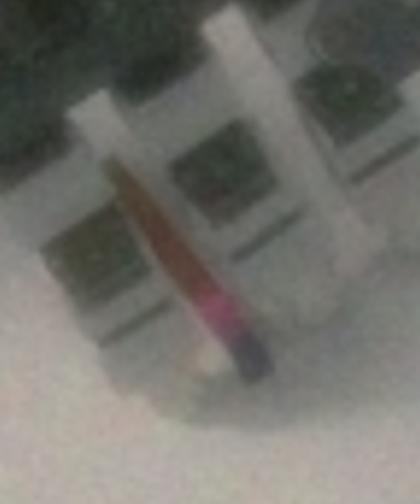

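Request:
move --target '[0, 0, 0, 0, 0, 0, 0.754, 0.04, 0.576, 0.696, 0.754, -0.04, 0.576, 0.696, 0.754, 0, 0.576, 0.696, 0.714, 0.678, 0.226, 0.168, 0.0, -0.85, -0.0386, 0.0156, 0, 0, 0, 0, 0.754, 0.04, 0.576, 0.696, 0.754, -0.04, 0.576, 0.696, 0.754, 0, 0.576, 0.696, 0.714, 0.678, 0.226, 0.168, 0.0, -0.85]' --speed 0.06

Request:
move --target '[0, 0, 0, 0, 0, 0, 0.754, 0.04, 0.576, 0.696, 0.754, -0.04, 0.576, 0.696, 0.754, 0, 0.576, 0.696, 0.714, 0.678, 0.226, 0.168, 0.0, -0.85, 0, 0, 0, 0, 0, 0, 0.754, -0.12, 0.576, 0.696, 0.754, 0.12, 0.576, 0.696, 0.754, 0, 0.576, 0.696, 0.714, 0.678, 0.226, 0.168, 0.0, -0.9]' --speed 0.06

Request:
move --target '[0, 0, 0, 0, 0, 0, 0.754, 0.04, 0.576, 0.696, 0.754, -0.04, 0.576, 0.696, 0.754, 0, 0.576, 0.696, 0.714, 0.678, 0.226, 0.168, 0.0, -0.85, 0, 0, 0, 0, 0, 0, 0.754, 0.04, 0.576, 0.696, 0.754, -0.04, 0.576, 0.696, 0.754, 0, 0.576, 0.696, 0.714, 0.678, 0.226, 0.168, 0.0, -0.9]' --speed 0.06

Request:
move --target '[0, 0, 0, 0, 0, 0, 0.754, 0.04, 0.576, 0.696, 0.754, -0.04, 0.576, 0.696, 0.754, 0, 0.576, 0.696, 0.714, 0.678, 0.226, 0.168, 0.0, -0.85, 0.0309, -0.0125, 0, 0, 0, 0, 0.754, 0.04, 0.576, 0.696, 0.754, -0.04, 0.576, 0.696, 0.754, 0, 0.576, 0.696, 0.714, 0.678, 0.226, 0.168, 0.0, -0.9]' --speed 0.06

Request:
move --target '[0, 0, 0, 0, 0, 0, 0.754, 0.04, 0.576, 0.696, 0.754, -0.04, 0.576, 0.696, 0.754, 0, 0.576, 0.696, 0.714, 0.678, 0.226, 0.168, 0.0, -0.85, 0, 0, 0, 0, 0, 0, 0.754, -0.12, 0.576, 0.696, 0.754, 0.12, 0.576, 0.696, 0.754, 0, 0.576, 0.696, 0.714, 0.678, 0.226, 0.168, 0.0, -0.9]' --speed 0.06

Request:
move --target '[0, 0, 0, 0, 0, 0, 0.754, 0.04, 0.576, 0.696, 0.754, -0.04, 0.576, 0.696, 0.754, 0, 0.576, 0.696, 0.714, 0.678, 0.226, 0.168, 0.0, -0.85, 0, 0, 0, 0, 0, 0, 0.754, 0.04, 0.576, 0.696, 0.754, -0.04, 0.576, 0.696, 0.754, 0, 0.576, 0.696, 0.714, 0.678, 0.226, 0.168, 0.0, -0.9]' --speed 0.06

Scene clock: 211.57 s.
left_arm: end_effector_position=(+0.2002, -0.2997, +0.2500) hand_goal=(+0.754, +0.040, +0.576, +0.696, +0.754, -0.040, +0.576, +0.696, +0.754, +0.000, +0.576, +0.696, +0.714, +0.678, +0.226, +0.168) hand_measured=(+0.752, +0.036, +0.576, +0.696, +0.754, -0.038, +0.576, +0.696, +0.752, +0.000, +0.576, +0.696, +0.714, +0.678, +0.222, +0.168) hand_current_ma=(-3, -3, +0, +0, +0, +3, +0, +0, -2, +0, +0, +0, -1, -1, -6, +0) hand_state=(goal, goal, goal, goal, goal, goal, goal, goal, goal, goal, goal, goal, goal, goal, goal, goal) hand_current_limit=0.00 hand_speed=-0.85 end_effector_quat_wxyz=(+0.001, +0.839, +0.545, -0.001) | right_arm: end_effector_position=(+0.3315, +0.2742, +0.1034) hand_goal=(+0.754, +0.040, +0.576, +0.696, +0.754, -0.040, +0.576, +0.696, +0.754, +0.000, +0.576, +0.696, +0.714, +0.678, +0.226, +0.168) hand_measured=(+0.750, +0.036, +0.576, +0.696, +0.752, -0.036, +0.576, +0.696, +0.752, +0.002, +0.576, +0.696, +0.714, +0.678, +0.224, +0.168) hand_current_ma=(-12, -8, +1, +0, -2, +8, +1, +0, -7, +5, -1, +0, +0, -2, -9, -1) hand_state=(goal, goal, goal, goal, goal, goal, goal, goal, goal, goal, goal, goal, overload, goal, goal, goal) hand_current_limit=0.00 hand_speed=-0.85 end_effector_quat_wxyz=(+0.000, +0.829, +0.559, +0.000)
Joint positions: left_arm=[2.398 -1.049 -2.224 -1.439 1.568 -0.325] | right_arm=[0.573 -1.574 2.28 -2.277 -1.571 0.957]
Joint torques (N m): left_arm=[5.49 11.19 14.77 1.56 1.4 -0.29] | right_arm=[-12.55 -5.5 -31.32 -3.87 0.99 -1.58]
Wrist force (N): left_arm=[0.4 -0.4 -0.6] | right_arm=[2.1 -0.6 0.7]
Wrist torque (N m): left_arm=[-0.13 -0.01 0.05] | right_arm=[-0.15 -0.07 0.01]
Wrist force, peak (N): left_arm=[0.4 -0.5 -1.1] | right_arm=[2.1 -1.2 0.6]
Hand target: left_arm +0.2002, -0.2997, +0.2500; +0.001, +0.839, +0.545, -0.001 | right_arm +0.3317, +0.2742, +0.1034; +0.000, +0.829, +0.559, +0.000
Off the commanded pose: left_arm 0.000 m, 0 deg | right_arm 0.000 m, 0 deg.
move: done

Scene clock: 212.13 s.
left_arm: end_effector_position=(+0.2002, -0.2997, +0.2500) hand_goal=(+0.754, +0.040, +0.576, +0.696, +0.754, -0.040, +0.576, +0.696, +0.754, +0.000, +0.576, +0.696, +0.714, +0.678, +0.226, +0.168) hand_measured=(+0.752, +0.036, +0.576, +0.696, +0.754, -0.038, +0.576, +0.696, +0.752, +0.000, +0.576, +0.696, +0.714, +0.678, +0.222, +0.168) hand_current_ma=(-3, -3, +0, +0, +0, +3, +0, +0, -2, +0, +0, +0, -1, -1, -6, +0) hand_state=(goal, goal, goal, goal, goal, goal, goal, goal, goal, goal, goal, goal, goal, goal, goal, goal) hand_current_limit=0.00 hand_speed=-0.85 end_effector_quat_wxyz=(+0.001, +0.839, +0.545, -0.001) | right_arm: end_effector_position=(+0.3317, +0.2742, +0.1034) hand_goal=(+0.754, -0.120, +0.576, +0.696, +0.754, +0.120, +0.576, +0.696, +0.754, +0.000, +0.576, +0.696, +0.714, +0.678, +0.226, +0.168) hand_measured=(+0.750, -0.082, +0.576, +0.696, +0.752, +0.084, +0.576, +0.696, +0.752, +0.002, +0.576, +0.696, +0.714, +0.678, +0.224, +0.168) hand_current_ma=(-9, +116, +1, +0, -2, -112, +1, +0, -7, +5, -1, +0, +0, -2, -9, -1) hand_state=(goal, blocked, goal, goal, goal, blocked, goal, goal, goal, goal, goal, goal, overload, goal, goal, goal) hand_current_limit=0.00 hand_speed=-0.90 end_effector_quat_wxyz=(+0.000, +0.829, +0.559, +0.000)
Joint positions: left_arm=[2.398 -1.049 -2.224 -1.439 1.568 -0.325] | right_arm=[0.572 -1.574 2.28 -2.277 -1.571 0.957]
Joint torques (N m): left_arm=[5.62 11.9 14.46 1.53 1.46 -0.57] | right_arm=[-11.85 -7 -32.02 -1.77 -1.27 -0.73]
Wrist force (N): left_arm=[0.5 -0.2 -0.7] | right_arm=[1.9 -0.6 0.8]
Wrist torque (N m): left_arm=[-0.09 -0.03 0.06] | right_arm=[-0.15 -0.05 0.01]
Wrist force, peak (N): left_arm=[0.6 -0.3 -0.9] | right_arm=[2.3 -0.7 0.9]
Hand target: left_arm +0.2002, -0.2997, +0.2500; +0.001, +0.839, +0.545, -0.001 | right_arm +0.3317, +0.2742, +0.1034; +0.000, +0.829, +0.559, +0.000
Off the commanded pose: left_arm 0.000 m, 0 deg | right_arm 0.000 m, 0 deg.
move: done

Scene clock: 212.80 s.
left_arm: end_effector_position=(+0.2002, -0.2997, +0.2500) hand_goal=(+0.754, +0.040, +0.576, +0.696, +0.754, -0.040, +0.576, +0.696, +0.754, +0.000, +0.576, +0.696, +0.714, +0.678, +0.226, +0.168) hand_measured=(+0.752, +0.036, +0.576, +0.696, +0.754, -0.038, +0.576, +0.696, +0.752, +0.000, +0.576, +0.696, +0.714, +0.678, +0.222, +0.168) hand_current_ma=(-3, -3, +0, +0, +0, +3, +0, +0, -2, +0, +0, +0, -1, -1, -6, +0) hand_state=(goal, goal, goal, goal, goal, goal, goal, goal, goal, goal, goal, goal, goal, goal, goal, goal) hand_current_limit=0.00 hand_speed=-0.85 end_effector_quat_wxyz=(+0.001, +0.839, +0.545, -0.001) | right_arm: end_effector_position=(+0.3317, +0.2742, +0.1034) hand_goal=(+0.754, +0.040, +0.576, +0.696, +0.754, -0.040, +0.576, +0.696, +0.754, +0.000, +0.576, +0.696, +0.714, +0.678, +0.226, +0.168) hand_measured=(+0.750, +0.036, +0.576, +0.696, +0.752, -0.036, +0.576, +0.696, +0.752, +0.002, +0.576, +0.696, +0.714, +0.678, +0.224, +0.168) hand_current_ma=(-9, -8, +1, +0, -2, +8, +1, +0, -7, +5, -1, +0, +0, -2, -9, -1) hand_state=(goal, goal, goal, goal, goal, goal, goal, goal, goal, goal, goal, goal, overload, goal, goal, goal) hand_current_limit=0.00 hand_speed=-0.90 end_effector_quat_wxyz=(+0.000, +0.829, +0.559, +0.000)
Joint positions: left_arm=[2.398 -1.049 -2.224 -1.439 1.568 -0.325] | right_arm=[0.572 -1.574 2.28 -2.277 -1.571 0.957]
Joint torques (N m): left_arm=[5.83 11.02 14.5 1.59 1.31 -0.63] | right_arm=[-11.57 -4.8 -33.19 0.02 -2.04 0.04]
Wrist force (N): left_arm=[0.3 -0.3 -0.4] | right_arm=[2.0 -0.6 0.7]
Wrist torque (N m): left_arm=[-0.13 0.01 0.05] | right_arm=[-0.16 -0.06 0.01]
Wrist force, peak (N): left_arm=[0.4 -0.8 -0.6] | right_arm=[2.2 -0.7 0.8]
Hand target: left_arm +0.2002, -0.2997, +0.2500; +0.001, +0.839, +0.545, -0.001 | right_arm +0.3317, +0.2742, +0.1034; +0.000, +0.829, +0.559, +0.000
Off the commanded pose: left_arm 0.000 m, 0 deg | right_arm 0.000 m, 0 deg.
move: done

Scene clock: 213.53 s.
left_arm: end_effector_position=(+0.2002, -0.2997, +0.2500) hand_goal=(+0.754, +0.040, +0.576, +0.696, +0.754, -0.040, +0.576, +0.696, +0.754, +0.000, +0.576, +0.696, +0.714, +0.678, +0.226, +0.168) hand_measured=(+0.752, +0.036, +0.576, +0.696, +0.754, -0.038, +0.576, +0.696, +0.752, +0.000, +0.576, +0.696, +0.714, +0.678, +0.222, +0.168) hand_current_ma=(-3, -3, +0, +0, +0, +3, +0, +0, -2, +0, +0, +0, -1, -1, -6, +0) hand_state=(goal, goal, goal, goal, goal, goal, goal, goal, goal, goal, goal, goal, goal, goal, goal, goal) hand_current_limit=0.00 hand_speed=-0.85 end_effector_quat_wxyz=(+0.001, +0.839, +0.545, -0.001) | right_arm: end_effector_position=(+0.3504, +0.2666, +0.1034) hand_goal=(+0.754, +0.040, +0.576, +0.696, +0.754, -0.040, +0.576, +0.696, +0.754, +0.000, +0.576, +0.696, +0.714, +0.678, +0.226, +0.168) hand_measured=(+0.750, +0.036, +0.576, +0.696, +0.752, -0.036, +0.576, +0.696, +0.752, +0.002, +0.576, +0.696, +0.714, +0.678, +0.224, +0.168) hand_current_ma=(-9, -8, +1, +0, -2, +8, +1, +0, -7, +5, -1, +0, +0, -2, -9, -1) hand_state=(goal, goal, goal, goal, goal, goal, goal, goal, goal, goal, goal, goal, overload, goal, goal, goal) hand_current_limit=0.00 hand_speed=-0.90 end_effector_quat_wxyz=(+0.000, +0.829, +0.559, +0.000) end_effector_velocity=(-0.001, +0.002, +0.001) end_effector_angular_velocity=(+0.001, -0.002, +0.001)
Joint positions: left_arm=[2.398 -1.049 -2.224 -1.439 1.568 -0.325] | right_arm=[0.532 -1.558 2.264 -2.277 -1.571 0.916]
Joint velocities: left_arm=[within noise] | right_arm=[0.006 -0.001 -0.001 -0.001 0 0.006]
Joint torques (N m): left_arm=[5.85 11.29 14.64 1.85 1.32 -0.79] | right_arm=[13.2 -30.03 -11.59 -0.06 -1.65 1.47]
Wrist force (N): left_arm=[0.5 -0.1 -0.4] | right_arm=[2.0 -0.6 0.7]
Wrist torque (N m): left_arm=[-0.10 -0.03 0.07] | right_arm=[-0.14 -0.04 0.11]
Wrist force, peak (N): left_arm=[0.6 -0.2 -0.8] | right_arm=[2.1 -1.2 0.8]
Hand target: left_arm +0.2002, -0.2997, +0.2500; +0.001, +0.839, +0.545, -0.001 | right_arm +0.3502, +0.2667, +0.1034; +0.000, +0.829, +0.559, +0.000
Off the commanded pose: left_arm 0.000 m, 0 deg | right_arm 0.000 m, 0 deg.
move: done

Scene clock: 214.10 s.
left_arm: end_effector_position=(+0.2002, -0.2997, +0.2500) hand_goal=(+0.754, +0.040, +0.576, +0.696, +0.754, -0.040, +0.576, +0.696, +0.754, +0.000, +0.576, +0.696, +0.714, +0.678, +0.226, +0.168) hand_measured=(+0.752, +0.036, +0.576, +0.696, +0.754, -0.038, +0.576, +0.696, +0.752, +0.000, +0.576, +0.696, +0.714, +0.678, +0.222, +0.168) hand_current_ma=(-3, -3, +0, +0, +0, +3, +0, +0, -2, +0, +0, +0, -1, -1, -6, +0) hand_state=(goal, goal, goal, goal, goal, goal, goal, goal, goal, goal, goal, goal, goal, goal, goal, goal) hand_current_limit=0.00 hand_speed=-0.85 end_effector_quat_wxyz=(+0.001, +0.839, +0.545, -0.001) | right_arm: end_effector_position=(+0.3502, +0.2667, +0.1034) hand_goal=(+0.754, -0.120, +0.576, +0.696, +0.754, +0.120, +0.576, +0.696, +0.754, +0.000, +0.576, +0.696, +0.714, +0.678, +0.226, +0.168) hand_measured=(+0.750, -0.082, +0.576, +0.696, +0.752, +0.084, +0.576, +0.696, +0.752, +0.002, +0.576, +0.696, +0.714, +0.678, +0.224, +0.168) hand_current_ma=(-9, +115, +1, +0, -2, -112, +1, +0, -7, +5, -1, +0, +0, -2, -9, -1) hand_state=(goal, blocked, goal, goal, goal, blocked, goal, goal, goal, goal, goal, goal, overload, goal, goal, goal) hand_current_limit=0.00 hand_speed=-0.90 end_effector_quat_wxyz=(+0.000, +0.829, +0.559, +0.000)
Joint positions: left_arm=[2.398 -1.049 -2.224 -1.439 1.568 -0.325] | right_arm=[0.532 -1.559 2.264 -2.277 -1.571 0.916]
Joint torques (N m): left_arm=[5.91 11.65 14.92 1.81 1.36 -0.8] | right_arm=[11.7 -32.81 -5.9 -0.09 -0.39 1.65]
Wrist force (N): left_arm=[0.8 -0.3 -0.4] | right_arm=[1.9 -0.7 0.7]
Wrist torque (N m): left_arm=[-0.13 -0.06 0.08] | right_arm=[-0.16 -0.03 0.08]
Wrist force, peak (N): left_arm=[0.7 -0.4 -0.7] | right_arm=[2.1 -0.7 0.9]
Hand target: left_arm +0.2002, -0.2997, +0.2500; +0.001, +0.839, +0.545, -0.001 | right_arm +0.3502, +0.2667, +0.1034; +0.000, +0.829, +0.559, +0.000
Off the commanded pose: left_arm 0.000 m, 0 deg | right_arm 0.000 m, 0 deg.
move: done

Scene clock: 214.77 s.
left_arm: end_effector_position=(+0.2002, -0.2997, +0.2500) hand_goal=(+0.754, +0.040, +0.576, +0.696, +0.754, -0.040, +0.576, +0.696, +0.754, +0.000, +0.576, +0.696, +0.714, +0.678, +0.226, +0.168) hand_measured=(+0.752, +0.036, +0.576, +0.696, +0.754, -0.038, +0.576, +0.696, +0.752, +0.000, +0.576, +0.696, +0.714, +0.678, +0.222, +0.168) hand_current_ma=(-3, -3, +0, +0, +0, +3, +0, +0, -2, +0, +0, +0, -1, -1, -6, +0) hand_state=(goal, goal, goal, goal, goal, goal, goal, goal, goal, goal, goal, goal, goal, goal, goal, goal) hand_current_limit=0.00 hand_speed=-0.85 end_effector_quat_wxyz=(+0.001, +0.839, +0.545, -0.001) | right_arm: end_effector_position=(+0.3502, +0.2667, +0.1034) hand_goal=(+0.754, +0.040, +0.576, +0.696, +0.754, -0.040, +0.576, +0.696, +0.754, +0.000, +0.576, +0.696, +0.714, +0.678, +0.226, +0.168) hand_measured=(+0.750, +0.036, +0.576, +0.696, +0.752, -0.036, +0.576, +0.696, +0.752, +0.002, +0.576, +0.696, +0.714, +0.678, +0.224, +0.168) hand_current_ma=(-9, -8, +1, +0, -2, +8, +1, +0, -7, +5, -1, +0, +0, -2, -9, -1) hand_state=(goal, goal, goal, goal, goal, goal, goal, goal, goal, goal, goal, goal, overload, goal, goal, goal) hand_current_limit=0.00 hand_speed=-0.90 end_effector_quat_wxyz=(+0.000, +0.829, +0.559, +0.000)
Joint positions: left_arm=[2.398 -1.049 -2.224 -1.439 1.568 -0.325] | right_arm=[0.532 -1.559 2.264 -2.277 -1.571 0.916]
Joint torques (N m): left_arm=[5.37 11.27 14.89 1.89 1.4 -1.05] | right_arm=[12.71 -32.78 -5.53 -0.67 1.4 1.44]
Wrist force (N): left_arm=[0.8 -0.3 -0.5] | right_arm=[1.9 -0.6 0.6]
Wrist torque (N m): left_arm=[-0.12 -0.05 0.09] | right_arm=[-0.14 -0.03 0.08]
Wrist force, peak (N): left_arm=[0.9 -0.4 -0.7] | right_arm=[2.3 -0.7 0.8]
Hand target: left_arm +0.2002, -0.2997, +0.2500; +0.001, +0.839, +0.545, -0.001 | right_arm +0.3502, +0.2667, +0.1034; +0.000, +0.829, +0.559, +0.000
Off the commanded pose: left_arm 0.000 m, 0 deg | right_arm 0.000 m, 0 deg.
move: done

Request:
move --pt "0 0 0 0 0 0 0.754 0.04 0.576 0.696 0.754 -0.04 0.576 0.696 0.754 0 0.576 0.696 0.714 0.678 0.226 0.168 0.0 -0.85 0 0 0.08 0 0 0 0.754 0.04 0.576 0.696 0.754 -0.04 0.576 0.696 0.754 0 0.576 0.696 0.714 0.678 0.226 0.168 0.0 -0.85" --pt "0 0 0 0 0 0 0.754 0.04 0.576 0.696 0.754 -0.04 0.576 0.696 0.754 0 0.576 0.696 0.714 0.678 0.226 0.168 0.0 -0.85 -0.2663 -0.0182 0.07 0 0 0 0.754 0.04 0.576 0.696 0.754 -0.04 0.576 0.696 0.754 0 0.576 0.696 0.714 0.678 0.226 0.168 0.0 -0.85" --speed '[0.1, 0.2]' --cameras '["cam_right_wrist", "cam_high"]'

Request:
zoom_image --camera "cam_right_wrist" --region '[280, 120, 350, 190]'

Scene clock: 221.10 s.
left_arm: end_effector_position=(+0.2002, -0.2997, +0.2500) hand_goal=(+0.754, +0.040, +0.576, +0.696, +0.754, -0.040, +0.576, +0.696, +0.754, +0.000, +0.576, +0.696, +0.714, +0.678, +0.226, +0.168) hand_measured=(+0.752, +0.036, +0.576, +0.696, +0.754, -0.038, +0.576, +0.696, +0.752, +0.000, +0.576, +0.696, +0.714, +0.678, +0.222, +0.168) hand_current_ma=(-3, -3, +0, +0, +0, +3, +0, +0, -2, +0, +0, +0, -1, -1, -6, +0) hand_state=(goal, goal, goal, goal, goal, goal, goal, goal, goal, goal, goal, goal, goal, goal, goal, goal) hand_current_limit=0.00 hand_speed=-0.85 end_effector_quat_wxyz=(+0.001, +0.839, +0.545, -0.001) | right_arm: end_effector_position=(+0.1904, +0.2557, +0.1454) hand_goal=(+0.754, +0.040, +0.576, +0.696, +0.754, -0.040, +0.576, +0.696, +0.754, +0.000, +0.576, +0.696, +0.714, +0.678, +0.226, +0.168) hand_measured=(+0.752, +0.036, +0.576, +0.696, +0.752, -0.036, +0.576, +0.696, +0.752, +0.002, +0.576, +0.696, +0.714, +0.678, +0.224, +0.168) hand_current_ma=(-7, -7, +1, +0, -2, +7, +1, +0, -6, +5, -1, +0, +0, -2, -9, -1) hand_state=(goal, goal, goal, goal, goal, goal, goal, goal, goal, goal, goal, goal, overload, goal, goal, goal) hand_current_limit=0.00 hand_speed=-0.85 end_effector_quat_wxyz=(+0.000, +0.829, +0.559, +0.000)
Joint positions: left_arm=[2.398 -1.049 -2.224 -1.439 1.568 -0.325] | right_arm=[0.785 -1.907 2.409 -2.072 -1.571 1.169]
Joint torques (N m): left_arm=[6.08 11.37 14.33 2.33 1.38 -1.18] | right_arm=[5.37 -2.45 -32.78 -5.09 -2.47 0.44]
Wrist force (N): left_arm=[0.6 -0.5 -0.5] | right_arm=[2.3 -0.6 0.6]
Wrist torque (N m): left_arm=[-0.15 -0.03 0.08] | right_arm=[-0.15 -0.09 0.16]
Wrist force, peak (N): left_arm=[0.7 -0.6 -0.7] | right_arm=[2.8 1.4 0.9]
Hand target: left_arm +0.2002, -0.2997, +0.2500; +0.001, +0.839, +0.545, -0.001 | right_arm +0.1904, +0.2558, +0.1454; +0.000, +0.829, +0.559, +0.000
Off the commanded pose: left_arm 0.000 m, 0 deg | right_arm 0.000 m, 0 deg.
move: done
Images, in order (width x height): cam_high 672x504, cam_right_wrist 616x616.

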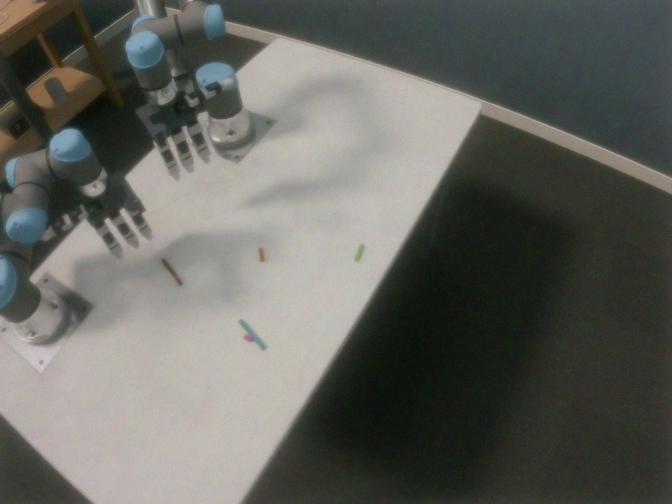

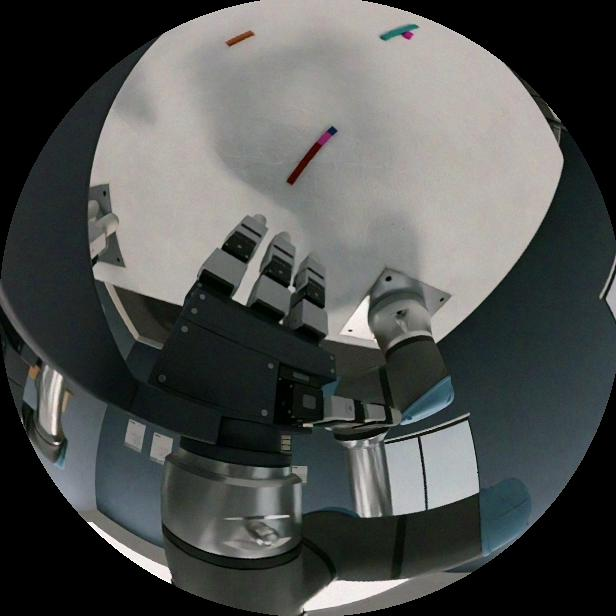

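Scaled by 7.200 from the camera's 616x616 image, which has a finer 880x880 frame.

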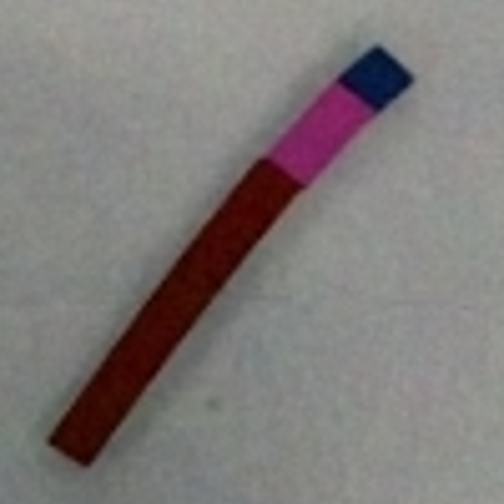

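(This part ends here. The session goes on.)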